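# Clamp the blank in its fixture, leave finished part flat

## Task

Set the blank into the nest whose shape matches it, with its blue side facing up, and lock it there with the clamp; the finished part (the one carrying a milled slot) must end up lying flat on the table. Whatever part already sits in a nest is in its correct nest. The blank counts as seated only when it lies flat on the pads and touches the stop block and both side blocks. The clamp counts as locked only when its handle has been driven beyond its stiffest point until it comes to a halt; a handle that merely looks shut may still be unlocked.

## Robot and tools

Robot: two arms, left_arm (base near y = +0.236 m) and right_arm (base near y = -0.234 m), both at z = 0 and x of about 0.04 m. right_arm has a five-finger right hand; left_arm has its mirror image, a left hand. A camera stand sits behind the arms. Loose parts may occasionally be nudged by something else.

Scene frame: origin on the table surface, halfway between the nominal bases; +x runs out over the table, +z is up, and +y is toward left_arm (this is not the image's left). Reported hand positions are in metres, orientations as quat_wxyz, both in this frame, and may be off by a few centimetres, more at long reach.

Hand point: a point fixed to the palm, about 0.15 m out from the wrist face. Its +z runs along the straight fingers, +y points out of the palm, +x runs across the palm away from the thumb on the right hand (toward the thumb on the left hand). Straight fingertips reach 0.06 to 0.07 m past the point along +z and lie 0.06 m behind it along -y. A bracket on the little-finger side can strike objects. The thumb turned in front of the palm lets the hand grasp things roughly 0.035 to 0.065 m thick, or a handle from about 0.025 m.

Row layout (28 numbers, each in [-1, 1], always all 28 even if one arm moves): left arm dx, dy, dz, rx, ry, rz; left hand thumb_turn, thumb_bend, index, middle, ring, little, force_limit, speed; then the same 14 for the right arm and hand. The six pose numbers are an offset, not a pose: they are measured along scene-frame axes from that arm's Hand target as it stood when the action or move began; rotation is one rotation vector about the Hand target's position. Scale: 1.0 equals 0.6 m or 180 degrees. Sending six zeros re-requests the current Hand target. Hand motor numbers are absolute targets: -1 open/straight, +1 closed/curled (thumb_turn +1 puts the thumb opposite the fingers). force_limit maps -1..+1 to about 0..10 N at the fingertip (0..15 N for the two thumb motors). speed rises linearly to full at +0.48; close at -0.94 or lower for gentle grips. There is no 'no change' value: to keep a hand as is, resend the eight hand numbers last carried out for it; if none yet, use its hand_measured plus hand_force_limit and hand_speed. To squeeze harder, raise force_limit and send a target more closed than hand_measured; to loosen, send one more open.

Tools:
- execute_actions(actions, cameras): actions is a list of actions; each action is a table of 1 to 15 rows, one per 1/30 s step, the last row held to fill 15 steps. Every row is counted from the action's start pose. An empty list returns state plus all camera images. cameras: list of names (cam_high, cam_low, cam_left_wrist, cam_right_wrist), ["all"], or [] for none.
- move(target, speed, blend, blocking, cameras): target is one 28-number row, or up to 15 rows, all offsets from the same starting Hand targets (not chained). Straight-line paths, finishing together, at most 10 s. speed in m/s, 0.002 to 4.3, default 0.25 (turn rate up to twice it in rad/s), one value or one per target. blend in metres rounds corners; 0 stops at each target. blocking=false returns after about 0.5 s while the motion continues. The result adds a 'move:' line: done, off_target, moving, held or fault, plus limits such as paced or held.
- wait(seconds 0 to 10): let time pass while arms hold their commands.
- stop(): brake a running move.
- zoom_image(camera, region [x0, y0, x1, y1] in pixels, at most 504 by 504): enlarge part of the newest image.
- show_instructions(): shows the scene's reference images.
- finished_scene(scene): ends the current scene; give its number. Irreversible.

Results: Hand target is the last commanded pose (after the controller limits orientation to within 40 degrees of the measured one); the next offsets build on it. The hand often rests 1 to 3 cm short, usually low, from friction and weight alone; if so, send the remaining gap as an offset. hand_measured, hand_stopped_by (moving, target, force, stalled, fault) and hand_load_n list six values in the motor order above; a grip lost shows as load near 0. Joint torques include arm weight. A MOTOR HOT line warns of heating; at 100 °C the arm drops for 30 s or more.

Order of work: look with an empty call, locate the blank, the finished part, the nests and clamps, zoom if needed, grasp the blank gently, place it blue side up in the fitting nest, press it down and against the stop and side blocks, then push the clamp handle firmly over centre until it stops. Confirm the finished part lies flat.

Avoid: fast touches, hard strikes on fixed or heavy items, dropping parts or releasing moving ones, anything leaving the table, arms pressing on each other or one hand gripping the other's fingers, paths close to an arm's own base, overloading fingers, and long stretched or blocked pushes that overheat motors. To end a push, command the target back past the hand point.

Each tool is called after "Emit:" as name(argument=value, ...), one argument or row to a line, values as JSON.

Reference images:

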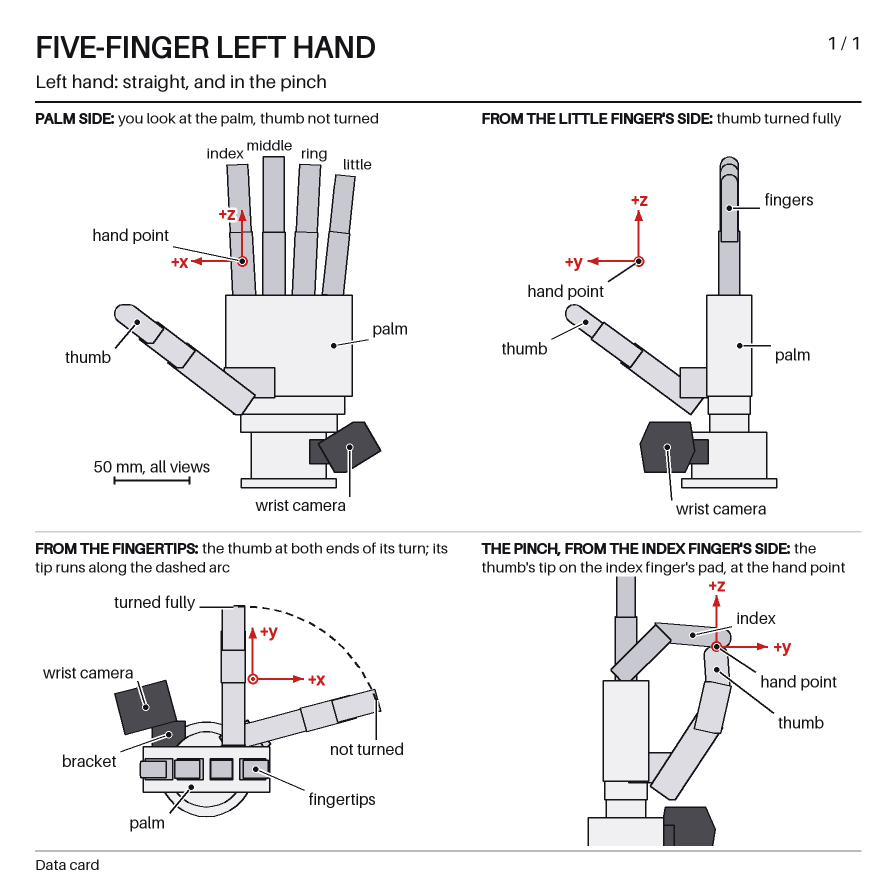

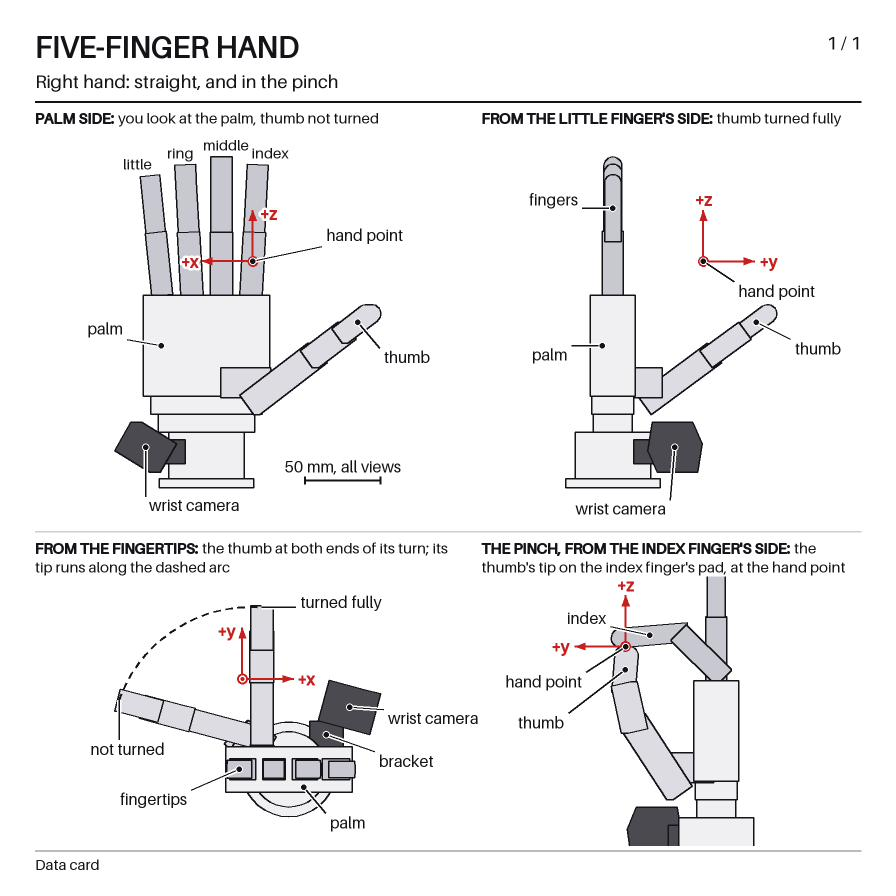

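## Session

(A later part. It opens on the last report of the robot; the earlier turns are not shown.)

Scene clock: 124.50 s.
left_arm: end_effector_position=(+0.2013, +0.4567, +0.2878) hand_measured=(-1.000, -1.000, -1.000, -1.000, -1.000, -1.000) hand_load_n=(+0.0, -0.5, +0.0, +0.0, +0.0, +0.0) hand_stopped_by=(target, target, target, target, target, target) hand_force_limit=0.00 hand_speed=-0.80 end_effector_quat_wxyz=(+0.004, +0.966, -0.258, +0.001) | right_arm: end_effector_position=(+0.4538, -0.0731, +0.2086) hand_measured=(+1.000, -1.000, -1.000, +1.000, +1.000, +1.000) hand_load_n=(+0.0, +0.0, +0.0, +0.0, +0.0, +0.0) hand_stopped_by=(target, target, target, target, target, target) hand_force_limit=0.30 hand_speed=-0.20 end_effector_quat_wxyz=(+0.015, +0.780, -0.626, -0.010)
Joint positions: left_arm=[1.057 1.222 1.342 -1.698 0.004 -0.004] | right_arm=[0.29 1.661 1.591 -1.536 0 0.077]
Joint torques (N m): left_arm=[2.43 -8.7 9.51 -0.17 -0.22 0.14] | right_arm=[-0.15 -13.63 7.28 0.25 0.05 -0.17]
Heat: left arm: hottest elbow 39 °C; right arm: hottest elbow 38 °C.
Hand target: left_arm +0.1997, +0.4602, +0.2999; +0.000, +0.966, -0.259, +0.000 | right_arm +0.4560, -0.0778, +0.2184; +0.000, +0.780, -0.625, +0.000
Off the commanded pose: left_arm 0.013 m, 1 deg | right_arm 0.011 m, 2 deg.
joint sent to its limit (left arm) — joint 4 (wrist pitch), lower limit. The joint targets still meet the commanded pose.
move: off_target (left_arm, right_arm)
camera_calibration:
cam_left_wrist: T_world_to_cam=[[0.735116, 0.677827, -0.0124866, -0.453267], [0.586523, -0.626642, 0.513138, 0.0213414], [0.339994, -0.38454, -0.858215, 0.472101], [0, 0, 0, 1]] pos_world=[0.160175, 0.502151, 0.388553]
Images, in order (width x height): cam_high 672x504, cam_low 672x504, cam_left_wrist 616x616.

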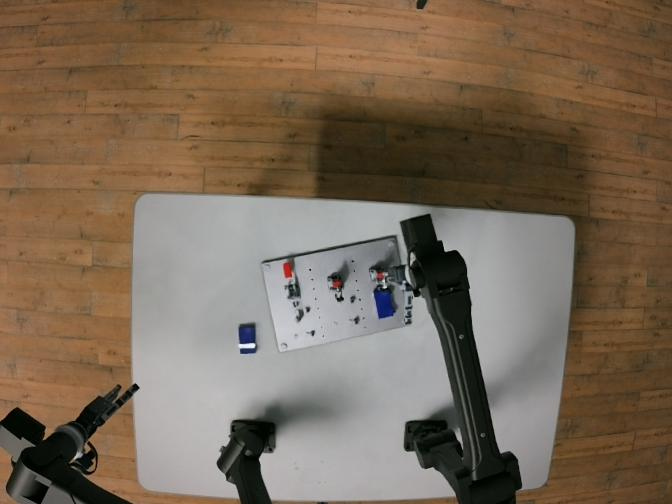

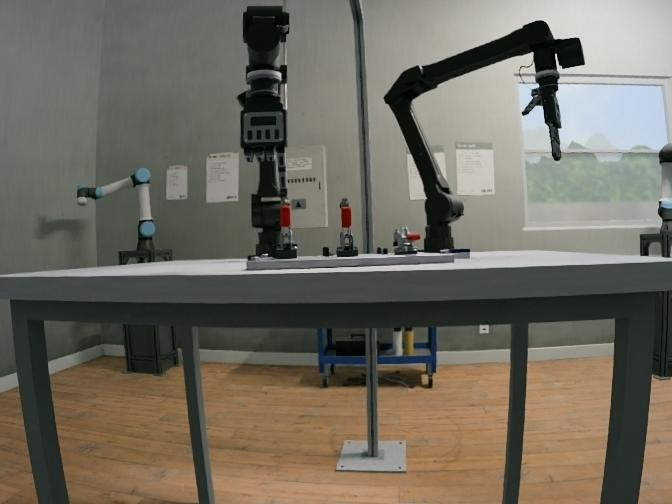

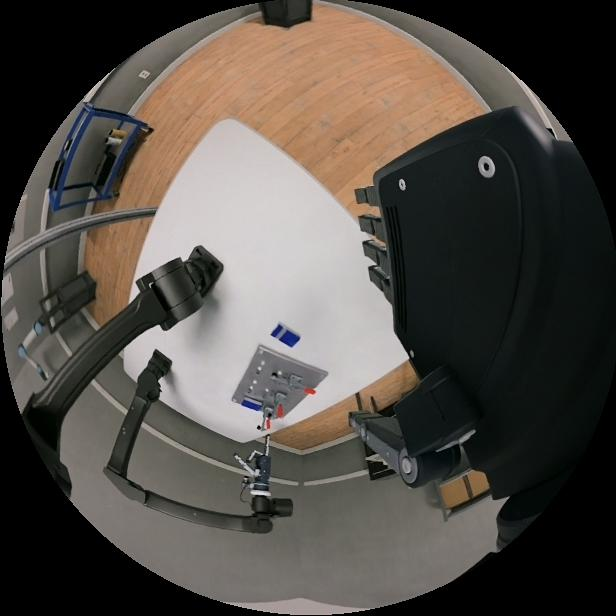

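Emit:
move(
  target=[
    [0,0,0,0,0,0,-1,-1,-1,-1,-1,-1,0,-0.8, 0.02,0.005,0.03,0,0,0,1,-1,-1,1,1,1,0.3,-0.2],
    [0,0,0,0,0,0,-1,-1,-1,-1,-1,-1,0,-0.8, 0.012,0.006,-0.025,0,0,0,1,-1,-1,1,1,1,0.3,-0.2],
  ],
  speed=0.1,
  cameras=["cam_high","cam_low","cam_left_wrist"],
)

Emit:
zoom_image(
  camera="cam_high",
  region=[365, 252, 405, 292],
)

Emit:
zoom_image(
  camera="cam_left_wrist",
  region=[240, 400, 290, 450],
)

Emit:
zoom_image(
  camera="cam_low",
  region=[265, 180, 305, 220],
)

Scene clock: 134.43 s.
left_arm: end_effector_position=(+0.2013, +0.4567, +0.2878) hand_measured=(-1.000, -1.000, -1.000, -1.000, -1.000, -1.000) hand_load_n=(+0.0, +0.0, +0.0, +0.0, +0.0, +0.0) hand_stopped_by=(target, target, target, target, target, target) hand_force_limit=0.00 hand_speed=-0.80 end_effector_quat_wxyz=(+0.004, +0.966, -0.258, +0.001) | right_arm: end_effector_position=(+0.4599, -0.0713, +0.2038) hand_measured=(+1.000, -1.000, -1.000, +1.000, +1.000, +1.000) hand_load_n=(+0.0, +0.0, +0.0, +0.0, +0.0, +0.0) hand_stopped_by=(target, target, target, target, target, target) hand_force_limit=0.30 hand_speed=-0.20 end_effector_quat_wxyz=(+0.005, +0.780, -0.625, -0.003)
Joint positions: left_arm=[1.057 1.222 1.342 -1.698 0.004 -0.004] | right_arm=[0.29 1.661 1.582 -1.503 0 0.076]
Joint torques (N m): left_arm=[2.37 -8.64 9.5 -0.17 -0.22 0.14] | right_arm=[-0.21 -11.69 7.28 0.35 0.03 -0.2]
Heat: left arm: hottest elbow 39 °C; right arm: hottest elbow 38 °C.
Hand target: left_arm +0.1997, +0.4602, +0.2999; +0.000, +0.966, -0.259, +0.000 | right_arm +0.4632, -0.0741, +0.2035; +0.000, +0.781, -0.625, +0.000
Off the commanded pose: left_arm 0.013 m, 1 deg | right_arm 0.004 m, 1 deg.
joint sent to its limit (left arm) — joint 4 (wrist pitch), lower limit. The joint targets still meet the commanded pose.
move: off_target (left_arm)
camera_calibration:
cam_left_wrist: T_world_to_cam=[[0.735116, 0.677827, -0.0124866, -0.453267], [0.586523, -0.626642, 0.513138, 0.0213414], [0.339994, -0.38454, -0.858215, 0.472101], [0, 0, 0, 1]] pos_world=[0.160175, 0.502151, 0.388553]
Images, in order (width x height): cam_high 672x504, cam_low 672x504, cam_left_wrist 616x616.

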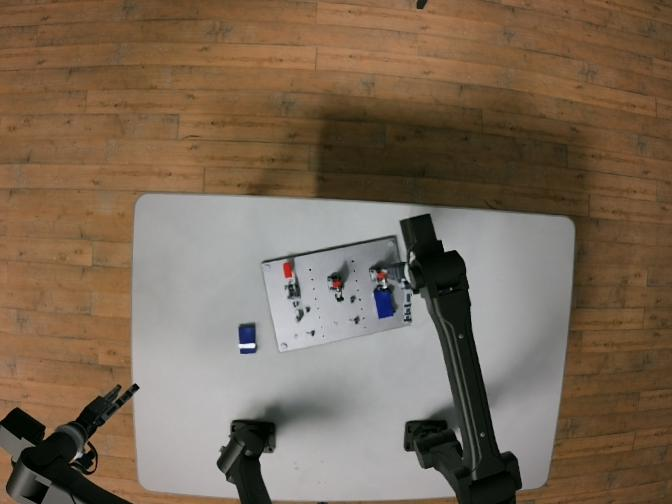

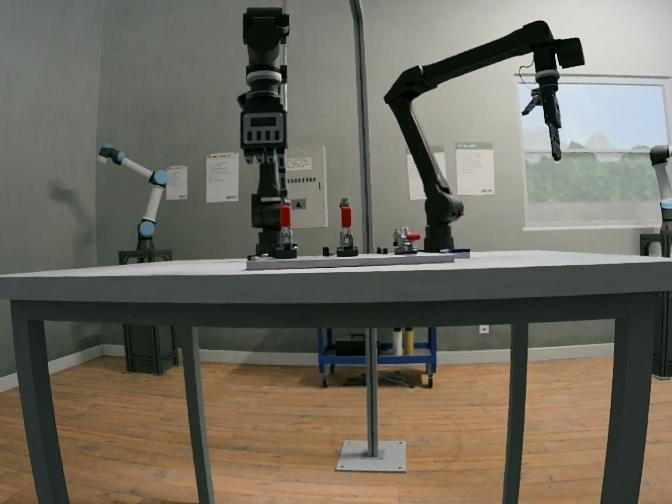

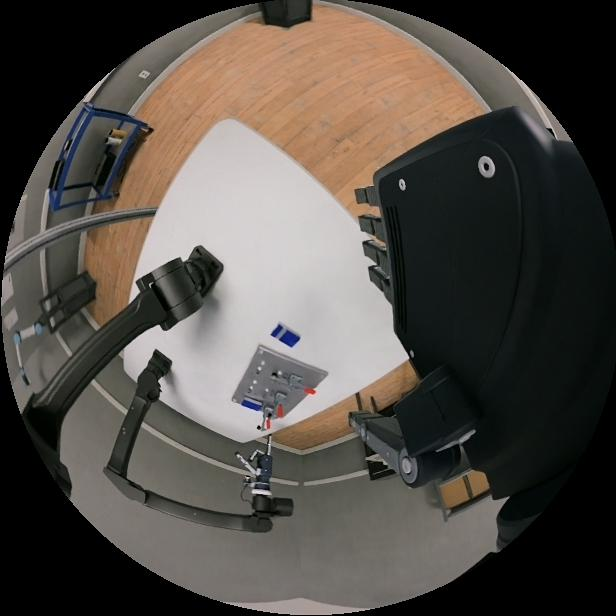

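Scaled by 12.600 from the camera's 672x504 image, which has a finer 960x720 frame.

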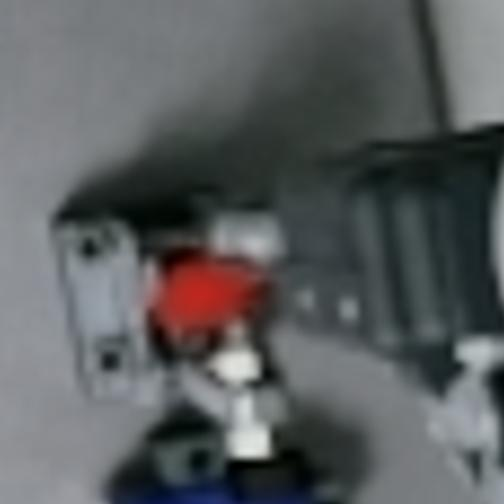

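Scaled by 10.080 from the camera's 616x616 image, which has a finer 880x880 frame.

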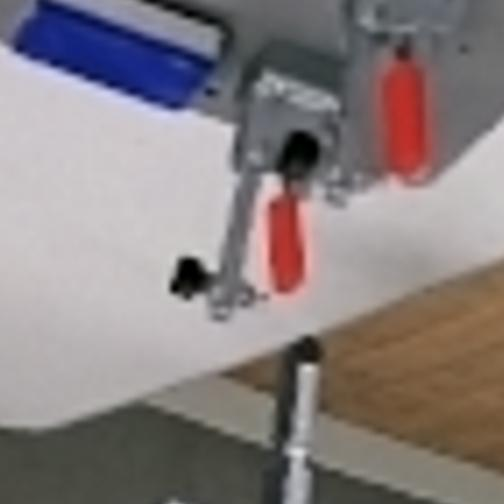

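Scaled by 12.600 from the camera's 672x504 image, which has a finer 960x720 frame.

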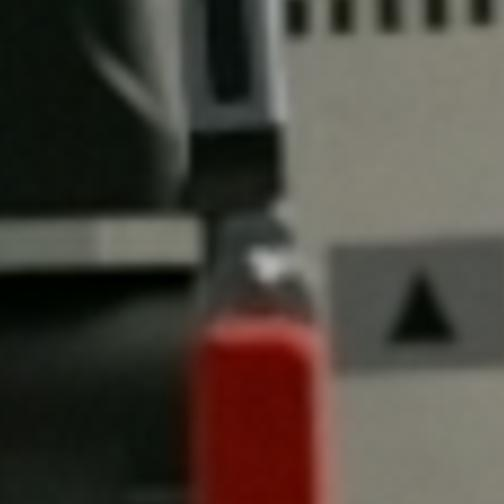

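Emit:
move(
  target=[0,0,0,0,0,0,-1,-1,-1,-1,-1,-1,0,-0.8, -0.001,0.0075,-0.024,0,0,0,1,-1,-1,1,1,1,0.3,-0.2],
  speed=0.08,
  cameras=["cam_high","cam_low","cam_left_wrist"],
)

Emit:
zoom_image(
  camera="cam_high",
  region=[365, 252, 405, 292],
)

Emit:
zoom_image(
  camera="cam_left_wrist",
  region=[240, 400, 290, 450],
)

Emit:
zoom_image(
  camera="cam_low",
  region=[265, 180, 305, 220],
)

Scene clock: 137.50 s.
left_arm: end_effector_position=(+0.2013, +0.4567, +0.2878) hand_measured=(-1.000, -1.000, -1.000, -1.000, -1.000, -1.000) hand_load_n=(+0.0, +0.0, +0.0, +0.0, +0.0, +0.0) hand_stopped_by=(target, target, target, target, target, target) hand_force_limit=0.00 hand_speed=-0.80 end_effector_quat_wxyz=(+0.004, +0.966, -0.258, +0.001) | right_arm: end_effector_position=(+0.4606, -0.0711, +0.1922) hand_measured=(+1.000, -1.000, -1.000, +1.000, +1.000, +1.000) hand_load_n=(+0.0, +0.0, +0.0, +0.0, +0.0, +0.0) hand_stopped_by=(target, target, target, target, target, target) hand_force_limit=0.30 hand_speed=-0.20 end_effector_quat_wxyz=(+0.002, +0.780, -0.625, -0.001)
Joint positions: left_arm=[1.057 1.222 1.342 -1.698 0.004 -0.004] | right_arm=[0.29 1.661 1.553 -1.467 0 0.076]
Joint torques (N m): left_arm=[2.37 -8.7 9.5 -0.17 -0.22 0.14] | right_arm=[-0.67 -11.28 7.21 0.43 -0.04 -0.02]
Heat: left arm: hottest elbow 39 °C; right arm: hottest elbow 38 °C.
Hand target: left_arm +0.1997, +0.4602, +0.2999; +0.000, +0.966, -0.259, +0.000 | right_arm +0.4626, -0.0697, +0.1890; +0.000, +0.781, -0.625, +0.000
Off the commanded pose: left_arm 0.013 m, 1 deg | right_arm 0.004 m, 0 deg.
joint sent to its limit (left arm) — joint 4 (wrist pitch), lower limit. The joint targets still meet the commanded pose.
move: off_target (left_arm)
camera_calibration:
cam_left_wrist: T_world_to_cam=[[0.735116, 0.677827, -0.0124866, -0.453267], [0.586523, -0.626642, 0.513138, 0.0213414], [0.339994, -0.38454, -0.858215, 0.472101], [0, 0, 0, 1]] pos_world=[0.160175, 0.502151, 0.388553]
Images, in order (width x height): cam_high 672x504, cam_low 672x504, cam_left_wrist 616x616.

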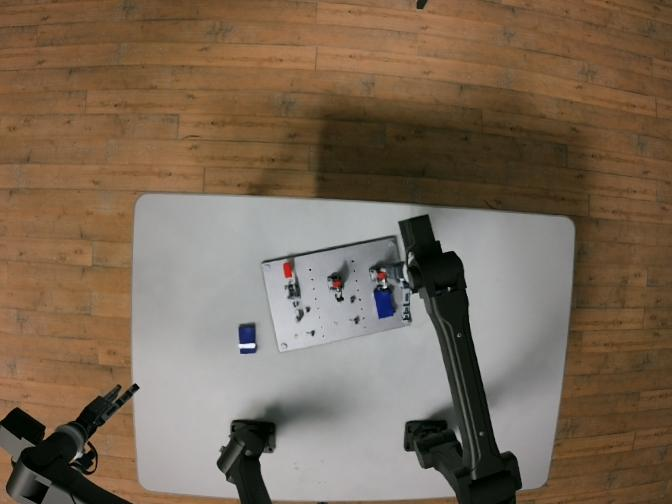

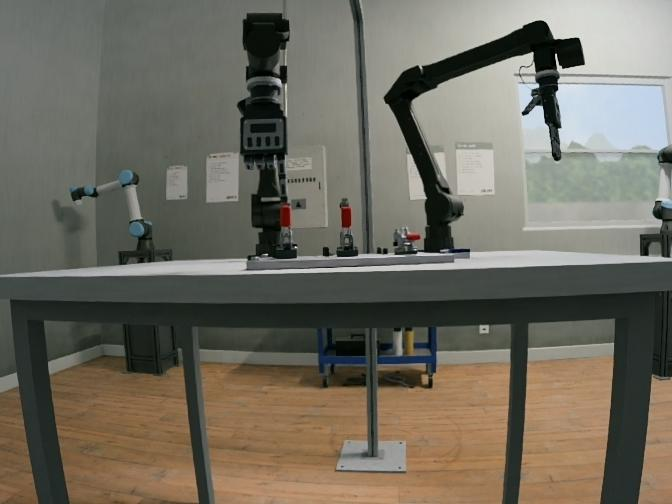

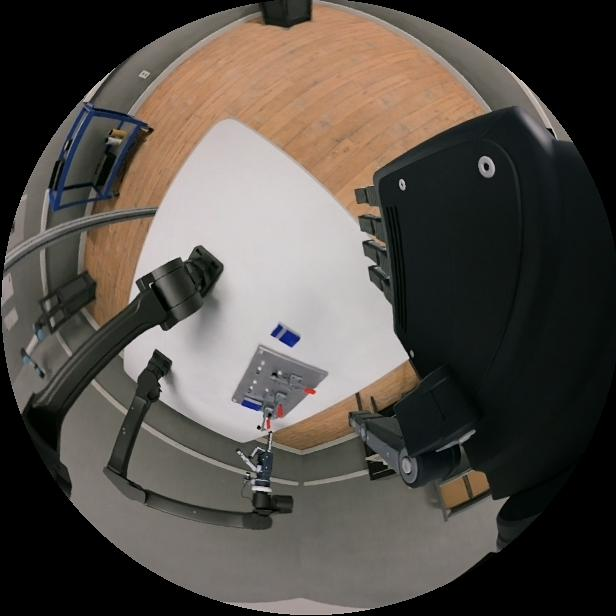

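Scaled by 12.600 from the camera's 672x504 image, which has a finer 960x720 frame.

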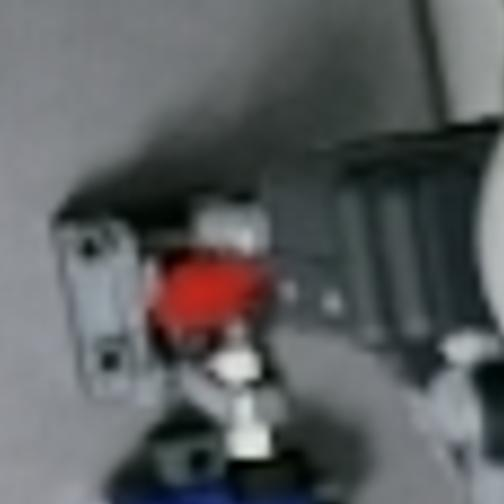

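Scaled by 10.080 from the camera's 616x616 image, which has a finer 880x880 frame.

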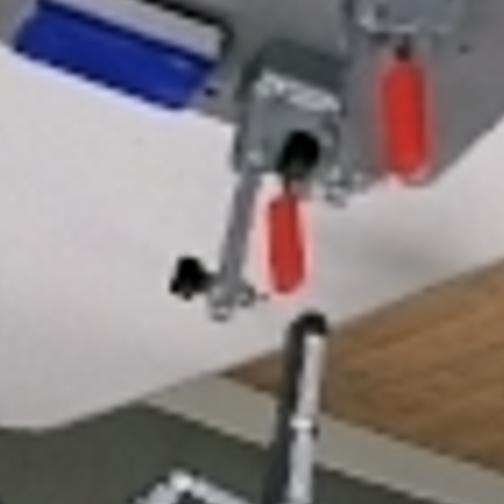

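Scaled by 12.600 from the camera's 672x504 image, which has a finer 960x720 frame.

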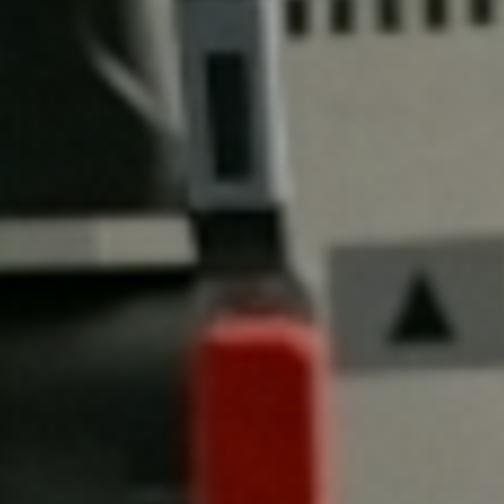

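Emit:
move(
  target=[0,0,0,0,0,0,-1,-1,-1,-1,-1,-1,0,-0.8, 0.0,0.008,-0.004,0,0,0,1,-1,-1,1,1,1,0.3,-0.2],
  speed=0.06,
  cameras=["cam_low"],
)

Emit:
zoom_image(
  camera="cam_low",
  region=[265, 180, 305, 220],
)

Scene clock: 139.80 s.
left_arm: end_effector_position=(+0.2013, +0.4567, +0.2878) hand_measured=(-1.000, -1.000, -1.000, -1.000, -1.000, -1.000) hand_load_n=(+0.0, +0.0, +0.0, +0.0, +0.0, +0.0) hand_stopped_by=(target, target, target, target, target, target) hand_force_limit=0.00 hand_speed=-0.80 end_effector_quat_wxyz=(+0.004, +0.966, -0.258, +0.001) | right_arm: end_effector_position=(+0.4619, -0.0707, +0.1919) hand_measured=(+1.000, -1.000, -1.000, +1.000, +1.000, +1.000) hand_load_n=(+0.0, +0.0, +0.0, +0.0, +0.0, +0.0) hand_stopped_by=(target, target, target, target, target, target) hand_force_limit=0.30 hand_speed=-0.20 end_effector_quat_wxyz=(+0.000, +0.780, -0.625, +0.000)
Joint positions: left_arm=[1.057 1.222 1.342 -1.698 0.004 -0.004] | right_arm=[0.29 1.661 1.553 -1.462 0 0.076]
Joint torques (N m): left_arm=[2.43 -8.64 9.5 -0.16 -0.22 0.14] | right_arm=[0.97 -11.46 6.9 0.51 -0.02 0.11]
Heat: left arm: hottest elbow 39 °C; right arm: hottest elbow 38 °C.
Hand target: left_arm +0.1997, +0.4602, +0.2999; +0.000, +0.966, -0.259, +0.000 | right_arm +0.4626, -0.0649, +0.1867; +0.000, +0.781, -0.625, +0.000
Off the commanded pose: left_arm 0.013 m, 1 deg | right_arm 0.008 m, 0 deg.
joint sent to its limit (left arm) — joint 4 (wrist pitch), lower limit. The joint targets still meet the commanded pose.
move: off_target (left_arm)
Images, in order (width x height): cam_low 672x504.

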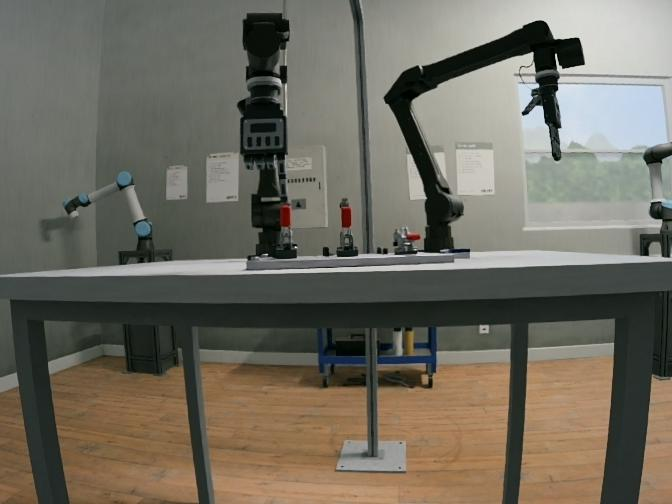

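Scaled by 12.600 from the camera's 672x504 image, which has a finer 960x720 frame.

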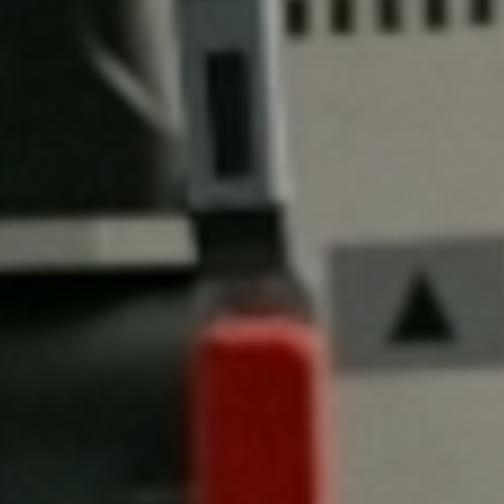

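Emit:
move(
  target=[0,0,0,0,0,0,-1,-1,-1,-1,-1,-1,0,-0.8, -0.033,-0.004,-0.001,0,0,0,1,-1,-1,1,1,1,0.3,-0.2],
  speed=0.06,
  cameras=["cam_high","cam_low","cam_left_wrist"],
)

Emit:
zoom_image(
  camera="cam_high",
  region=[365, 252, 405, 292],
)

Emit:
zoom_image(
  camera="cam_left_wrist",
  region=[240, 400, 290, 450],
)

Emit:
zoom_image(
  camera="cam_low",
  region=[265, 180, 305, 220],
)

Scene clock: 142.33 s.
left_arm: end_effector_position=(+0.2013, +0.4567, +0.2878) hand_measured=(-1.000, -1.000, -1.000, -1.000, -1.000, -1.000) hand_load_n=(+0.0, +0.0, +0.0, +0.0, +0.0, +0.0) hand_stopped_by=(target, target, target, target, target, target) hand_force_limit=0.00 hand_speed=-0.80 end_effector_quat_wxyz=(+0.004, +0.966, -0.258, +0.001) | right_arm: end_effector_position=(+0.4529, -0.0724, +0.1834) hand_measured=(+1.000, -1.000, -1.000, +1.000, +1.000, +1.000) hand_load_n=(+0.0, +0.0, +0.5, +0.0, +0.0, +0.0) hand_stopped_by=(target, target, target, target, target, target) hand_force_limit=0.30 hand_speed=-0.20 end_effector_quat_wxyz=(-0.001, +0.777, -0.630, +0.001)
Joint positions: left_arm=[1.057 1.222 1.342 -1.698 0.004 -0.004] | right_arm=[0.29 1.637 1.501 -1.43 0 0.088]
Joint torques (N m): left_arm=[2.37 -8.64 9.5 -0.17 -0.22 0.14] | right_arm=[1.38 -12.04 6.13 -0.12 0.03 -0.02]
Heat: left arm: hottest elbow 39 °C; right arm: hottest elbow 38 °C.
Hand target: left_arm +0.1997, +0.4602, +0.2999; +0.000, +0.966, -0.259, +0.000 | right_arm +0.4427, -0.0672, +0.1860; +0.000, +0.781, -0.625, +0.000
Off the commanded pose: left_arm 0.013 m, 1 deg | right_arm 0.012 m, 1 deg.
joint sent to its limit (left arm) — joint 4 (wrist pitch), lower limit. The joint targets still meet the commanded pose.
move: off_target (left_arm, right_arm)
camera_calibration:
cam_left_wrist: T_world_to_cam=[[0.735116, 0.677827, -0.0124866, -0.453267], [0.586523, -0.626642, 0.513138, 0.0213414], [0.339994, -0.38454, -0.858215, 0.472101], [0, 0, 0, 1]] pos_world=[0.160175, 0.502151, 0.388553]
Images, in order (width x height): cam_high 672x504, cam_low 672x504, cam_left_wrist 616x616.

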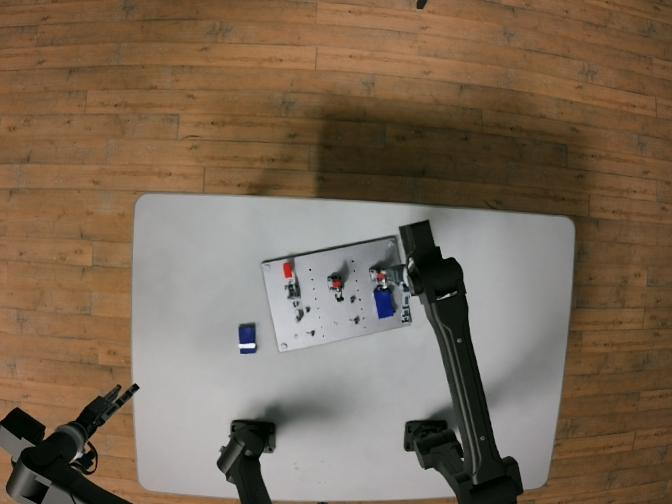

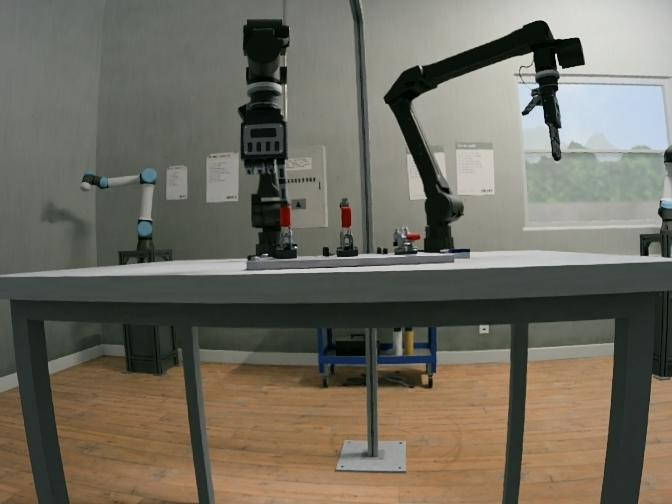

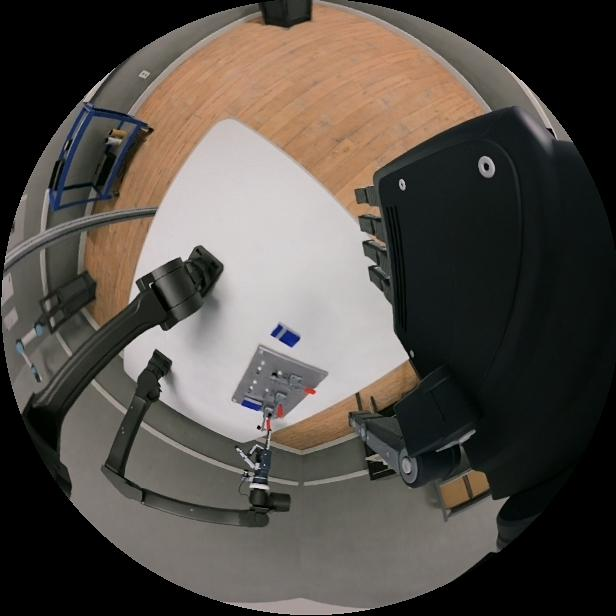

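Scaled by 12.600 from the camera's 672x504 image, which has a finer 960x720 frame.

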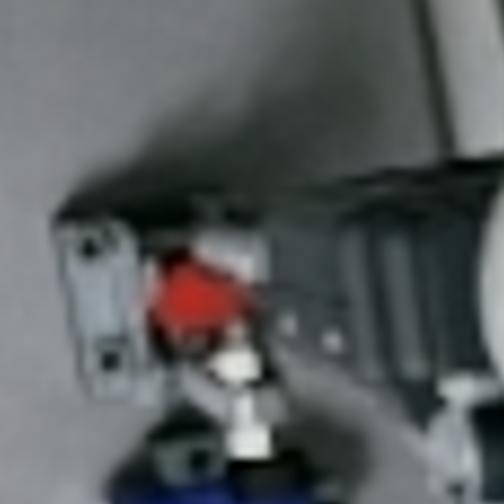

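Scaled by 10.080 from the camera's 616x616 image, which has a finer 880x880 frame.

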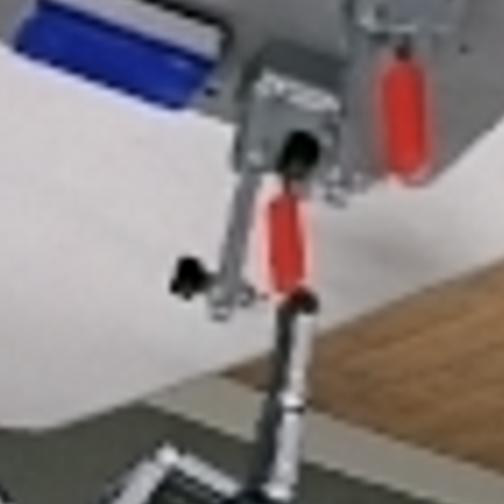

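Scaled by 12.600 from the camera's 672x504 image, which has a finer 960x720 frame.

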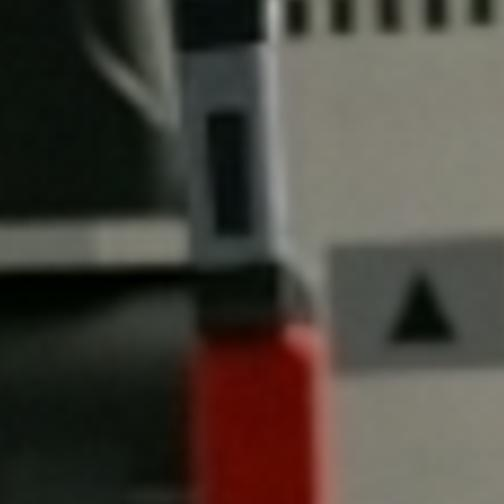

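Emit:
move(
  target=[
    [0,0,0,0,0,0,-1,-1,-1,-1,-1,-1,0,-0.8, 0.033,0.003,0.05,0,0,0,1,-1,-1,1,1,1,0.3,-0.2],
    [0,0,0,0,0,0,-1,-1,-1,-1,-1,-1,0,-0.8, 0.033,0.005,0.006,0,0,0,1,-1,-1,1,1,1,0.3,-0.2],
    [0,0,0,0,0,0,-1,-1,-1,-1,-1,-1,0,-0.8, -0.008,0.0,0.015,0,0,0,1,-1,-1,1,1,1,0.3,-0.2],
  ],
  speed=0.08,
  cameras=["cam_high","cam_low","cam_left_wrist"],
)

Emit:
zoom_image(
  camera="cam_left_wrist",
  region=[240, 400, 290, 450],
)

Emit:
zoom_image(
  camera="cam_low",
  region=[265, 180, 305, 220],
)

Scene clock: 148.90 s.
left_arm: end_effector_position=(+0.2013, +0.4567, +0.2878) hand_measured=(-1.000, -1.000, -1.000, -1.000, -1.000, -1.000) hand_load_n=(+0.0, +0.0, +0.0, +0.0, +0.0, +0.0) hand_stopped_by=(target, target, target, target, target, target) hand_force_limit=0.00 hand_speed=-0.80 end_effector_quat_wxyz=(+0.004, +0.966, -0.258, +0.001) | right_arm: end_effector_position=(+0.4428, -0.0730, +0.1885) hand_measured=(+1.000, -1.000, -1.000, +1.000, +1.000, +1.000) hand_load_n=(+0.0, +0.0, +0.0, +0.0, +0.0, +0.0) hand_stopped_by=(target, target, target, target, target, target) hand_force_limit=0.30 hand_speed=-0.20 end_effector_quat_wxyz=(+0.008, +0.778, -0.628, -0.005)
Joint positions: left_arm=[1.057 1.222 1.342 -1.698 0.004 -0.004] | right_arm=[0.296 1.627 1.498 -1.461 0 0.089]
Joint torques (N m): left_arm=[2.37 -8.7 9.5 -0.16 -0.22 0.14] | right_arm=[1.14 -12.28 6.68 0.2 -0.06 0.11]
Heat: left arm: hottest elbow 39 °C; right arm: hottest elbow 38 °C.
Hand target: left_arm +0.1997, +0.4602, +0.2999; +0.000, +0.966, -0.259, +0.000 | right_arm +0.4379, -0.0671, +0.1950; +0.000, +0.781, -0.625, +0.000
Off the commanded pose: left_arm 0.013 m, 1 deg | right_arm 0.010 m, 1 deg.
joint sent to its limit (left arm) — joint 4 (wrist pitch), lower limit. The joint targets still meet the commanded pose.
move: off_target (left_arm)
camera_calibration:
cam_left_wrist: T_world_to_cam=[[0.735116, 0.677827, -0.0124866, -0.453267], [0.586523, -0.626642, 0.513138, 0.0213414], [0.339994, -0.38454, -0.858215, 0.472101], [0, 0, 0, 1]] pos_world=[0.160175, 0.502151, 0.388553]
Images, in order (width x height): cam_high 672x504, cam_low 672x504, cam_left_wrist 616x616.

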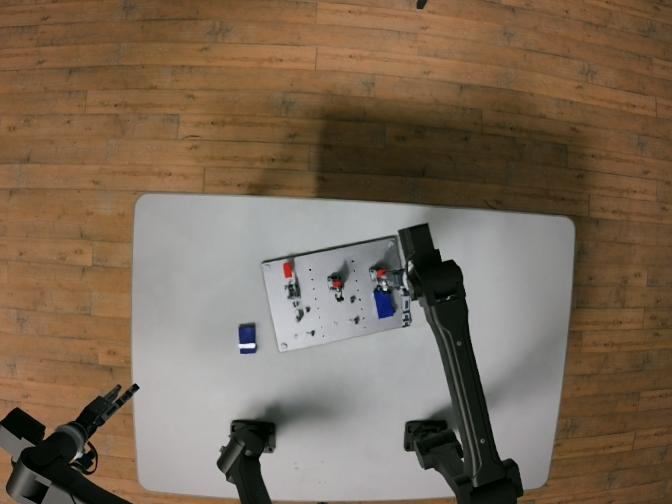

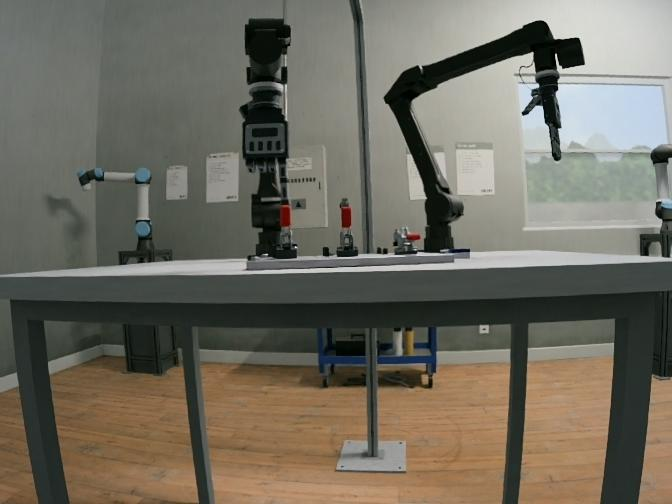

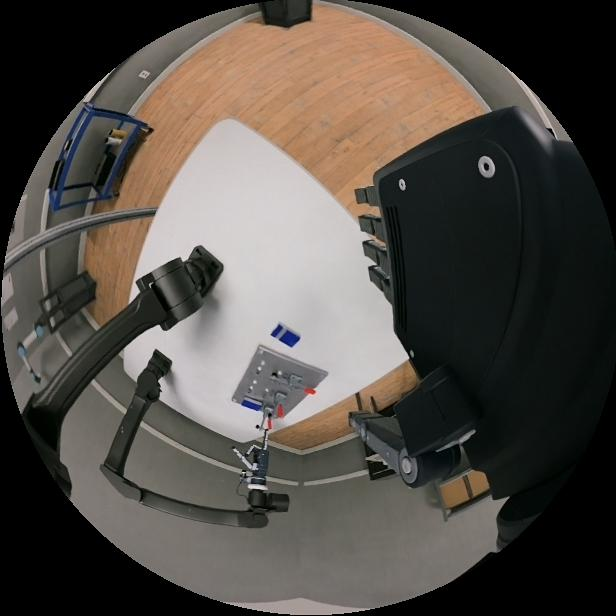

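Scaled by 10.080 from the camera's 616x616 image, which has a finer 880x880 frame.

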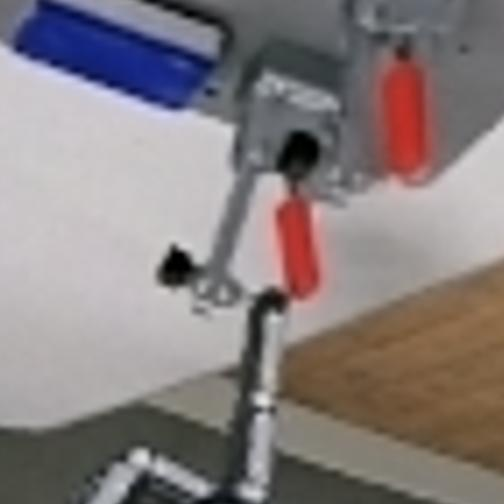

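Scaled by 12.600 from the camera's 672x504 image, which has a finer 960x720 frame.

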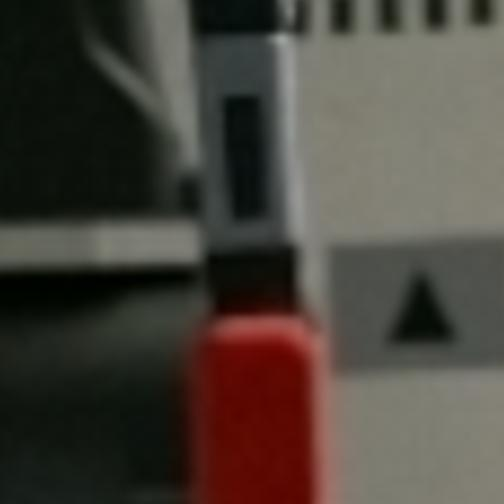

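Emit:
move(
  target=[0,0,0,0,0,0,-1,-1,-1,-1,-1,-1,0,-0.8, -0.02,-0.004,0.002,0,0,0,1,-1,-1,1,1,1,0.3,-0.2],
  speed=0.06,
  cameras=["cam_high","cam_low","cam_left_wrist"],
)

Emit:
zoom_image(
  camera="cam_left_wrist",
  region=[240, 400, 290, 450],
)

Emit:
zoom_image(
  camera="cam_low",
  region=[265, 180, 305, 220],
)

Emit:
zoom_image(
  camera="cam_high",
  region=[365, 252, 405, 292],
)

Scene clock: 150.83 s.
left_arm: end_effector_position=(+0.2013, +0.4567, +0.2878) hand_measured=(-1.000, -1.000, -1.000, -1.000, -1.000, -1.000) hand_load_n=(+0.0, +0.0, +0.0, +0.0, +0.0, +0.0) hand_stopped_by=(target, target, target, target, target, target) hand_force_limit=0.00 hand_speed=-0.80 end_effector_quat_wxyz=(+0.004, +0.966, -0.258, +0.001) | right_arm: end_effector_position=(+0.4301, -0.0754, +0.1891) hand_measured=(+1.000, -1.000, -1.000, +1.000, +1.000, +1.000) hand_load_n=(-0.5, +0.0, +0.0, +0.0, +0.0, +0.0) hand_stopped_by=(target, target, target, target, target, target) hand_force_limit=0.30 hand_speed=-0.20 end_effector_quat_wxyz=(+0.009, +0.779, -0.627, -0.006)
Joint positions: left_arm=[1.057 1.222 1.342 -1.698 0.004 -0.004] | right_arm=[0.299 1.596 1.461 -1.458 0 0.09]
Joint torques (N m): left_arm=[2.37 -8.64 9.51 -0.16 -0.22 0.14] | right_arm=[1.61 -11.99 6.87 0.31 -0.1 0.1]
Heat: left arm: hottest elbow 39 °C; right arm: hottest elbow 38 °C.
Hand target: left_arm +0.1997, +0.4602, +0.2999; +0.000, +0.966, -0.259, +0.000 | right_arm +0.4259, -0.0695, +0.1963; +0.000, +0.781, -0.625, +0.000
Off the commanded pose: left_arm 0.013 m, 1 deg | right_arm 0.010 m, 1 deg.
joint sent to its limit (left arm) — joint 4 (wrist pitch), lower limit. The joint targets still meet the commanded pose.
move: off_target (left_arm)
camera_calibration:
cam_left_wrist: T_world_to_cam=[[0.735116, 0.677827, -0.0124866, -0.453267], [0.586523, -0.626642, 0.513138, 0.0213414], [0.339994, -0.38454, -0.858215, 0.472101], [0, 0, 0, 1]] pos_world=[0.160175, 0.502151, 0.388553]
Images, in order (width x height): cam_high 672x504, cam_low 672x504, cam_left_wrist 616x616.

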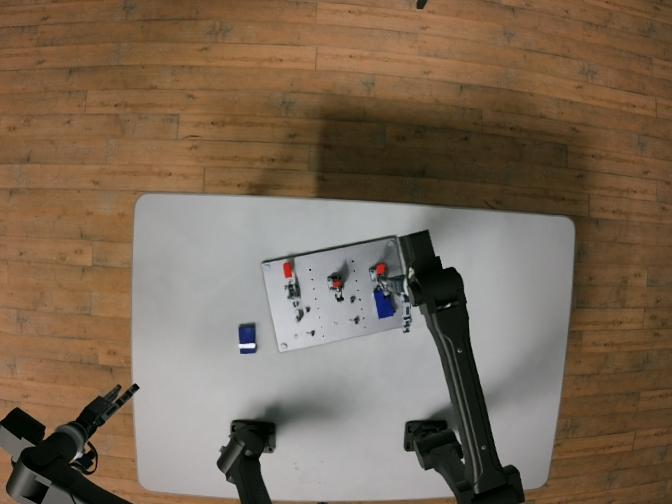

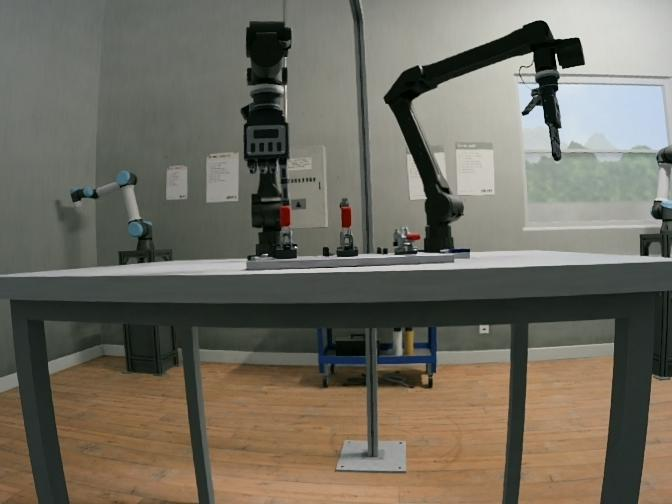

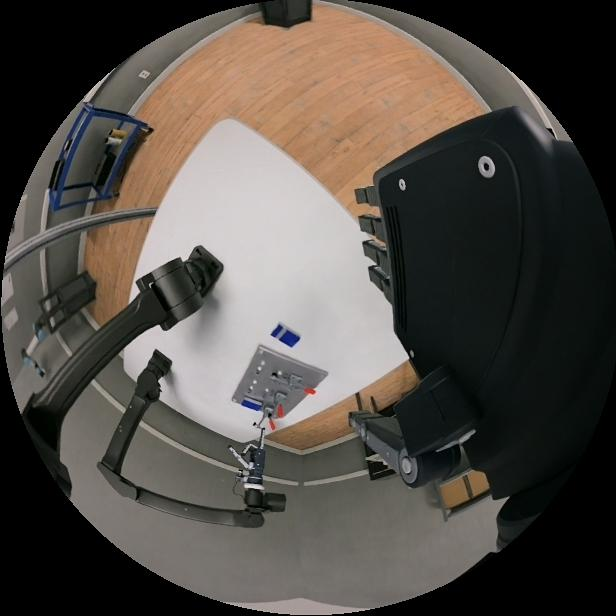

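Scaled by 10.080 from the camera's 616x616 image, which has a finer 880x880 frame.

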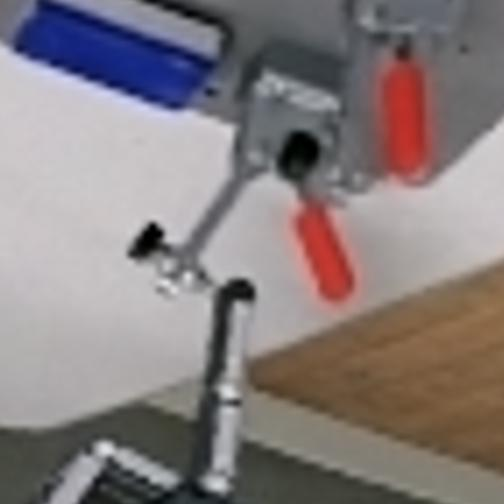

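Scaled by 12.600 from the camera's 672x504 image, which has a finer 960x720 frame.

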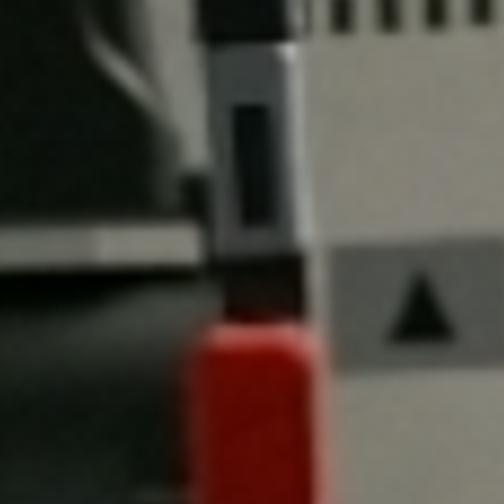

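Scaled by 12.600 from the camera's 672x504 image, which has a finer 960x720 frame.

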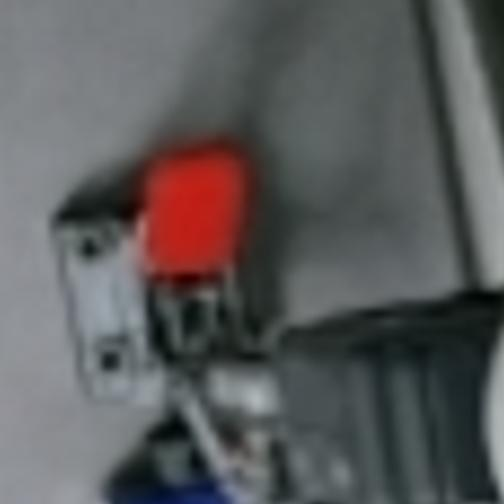

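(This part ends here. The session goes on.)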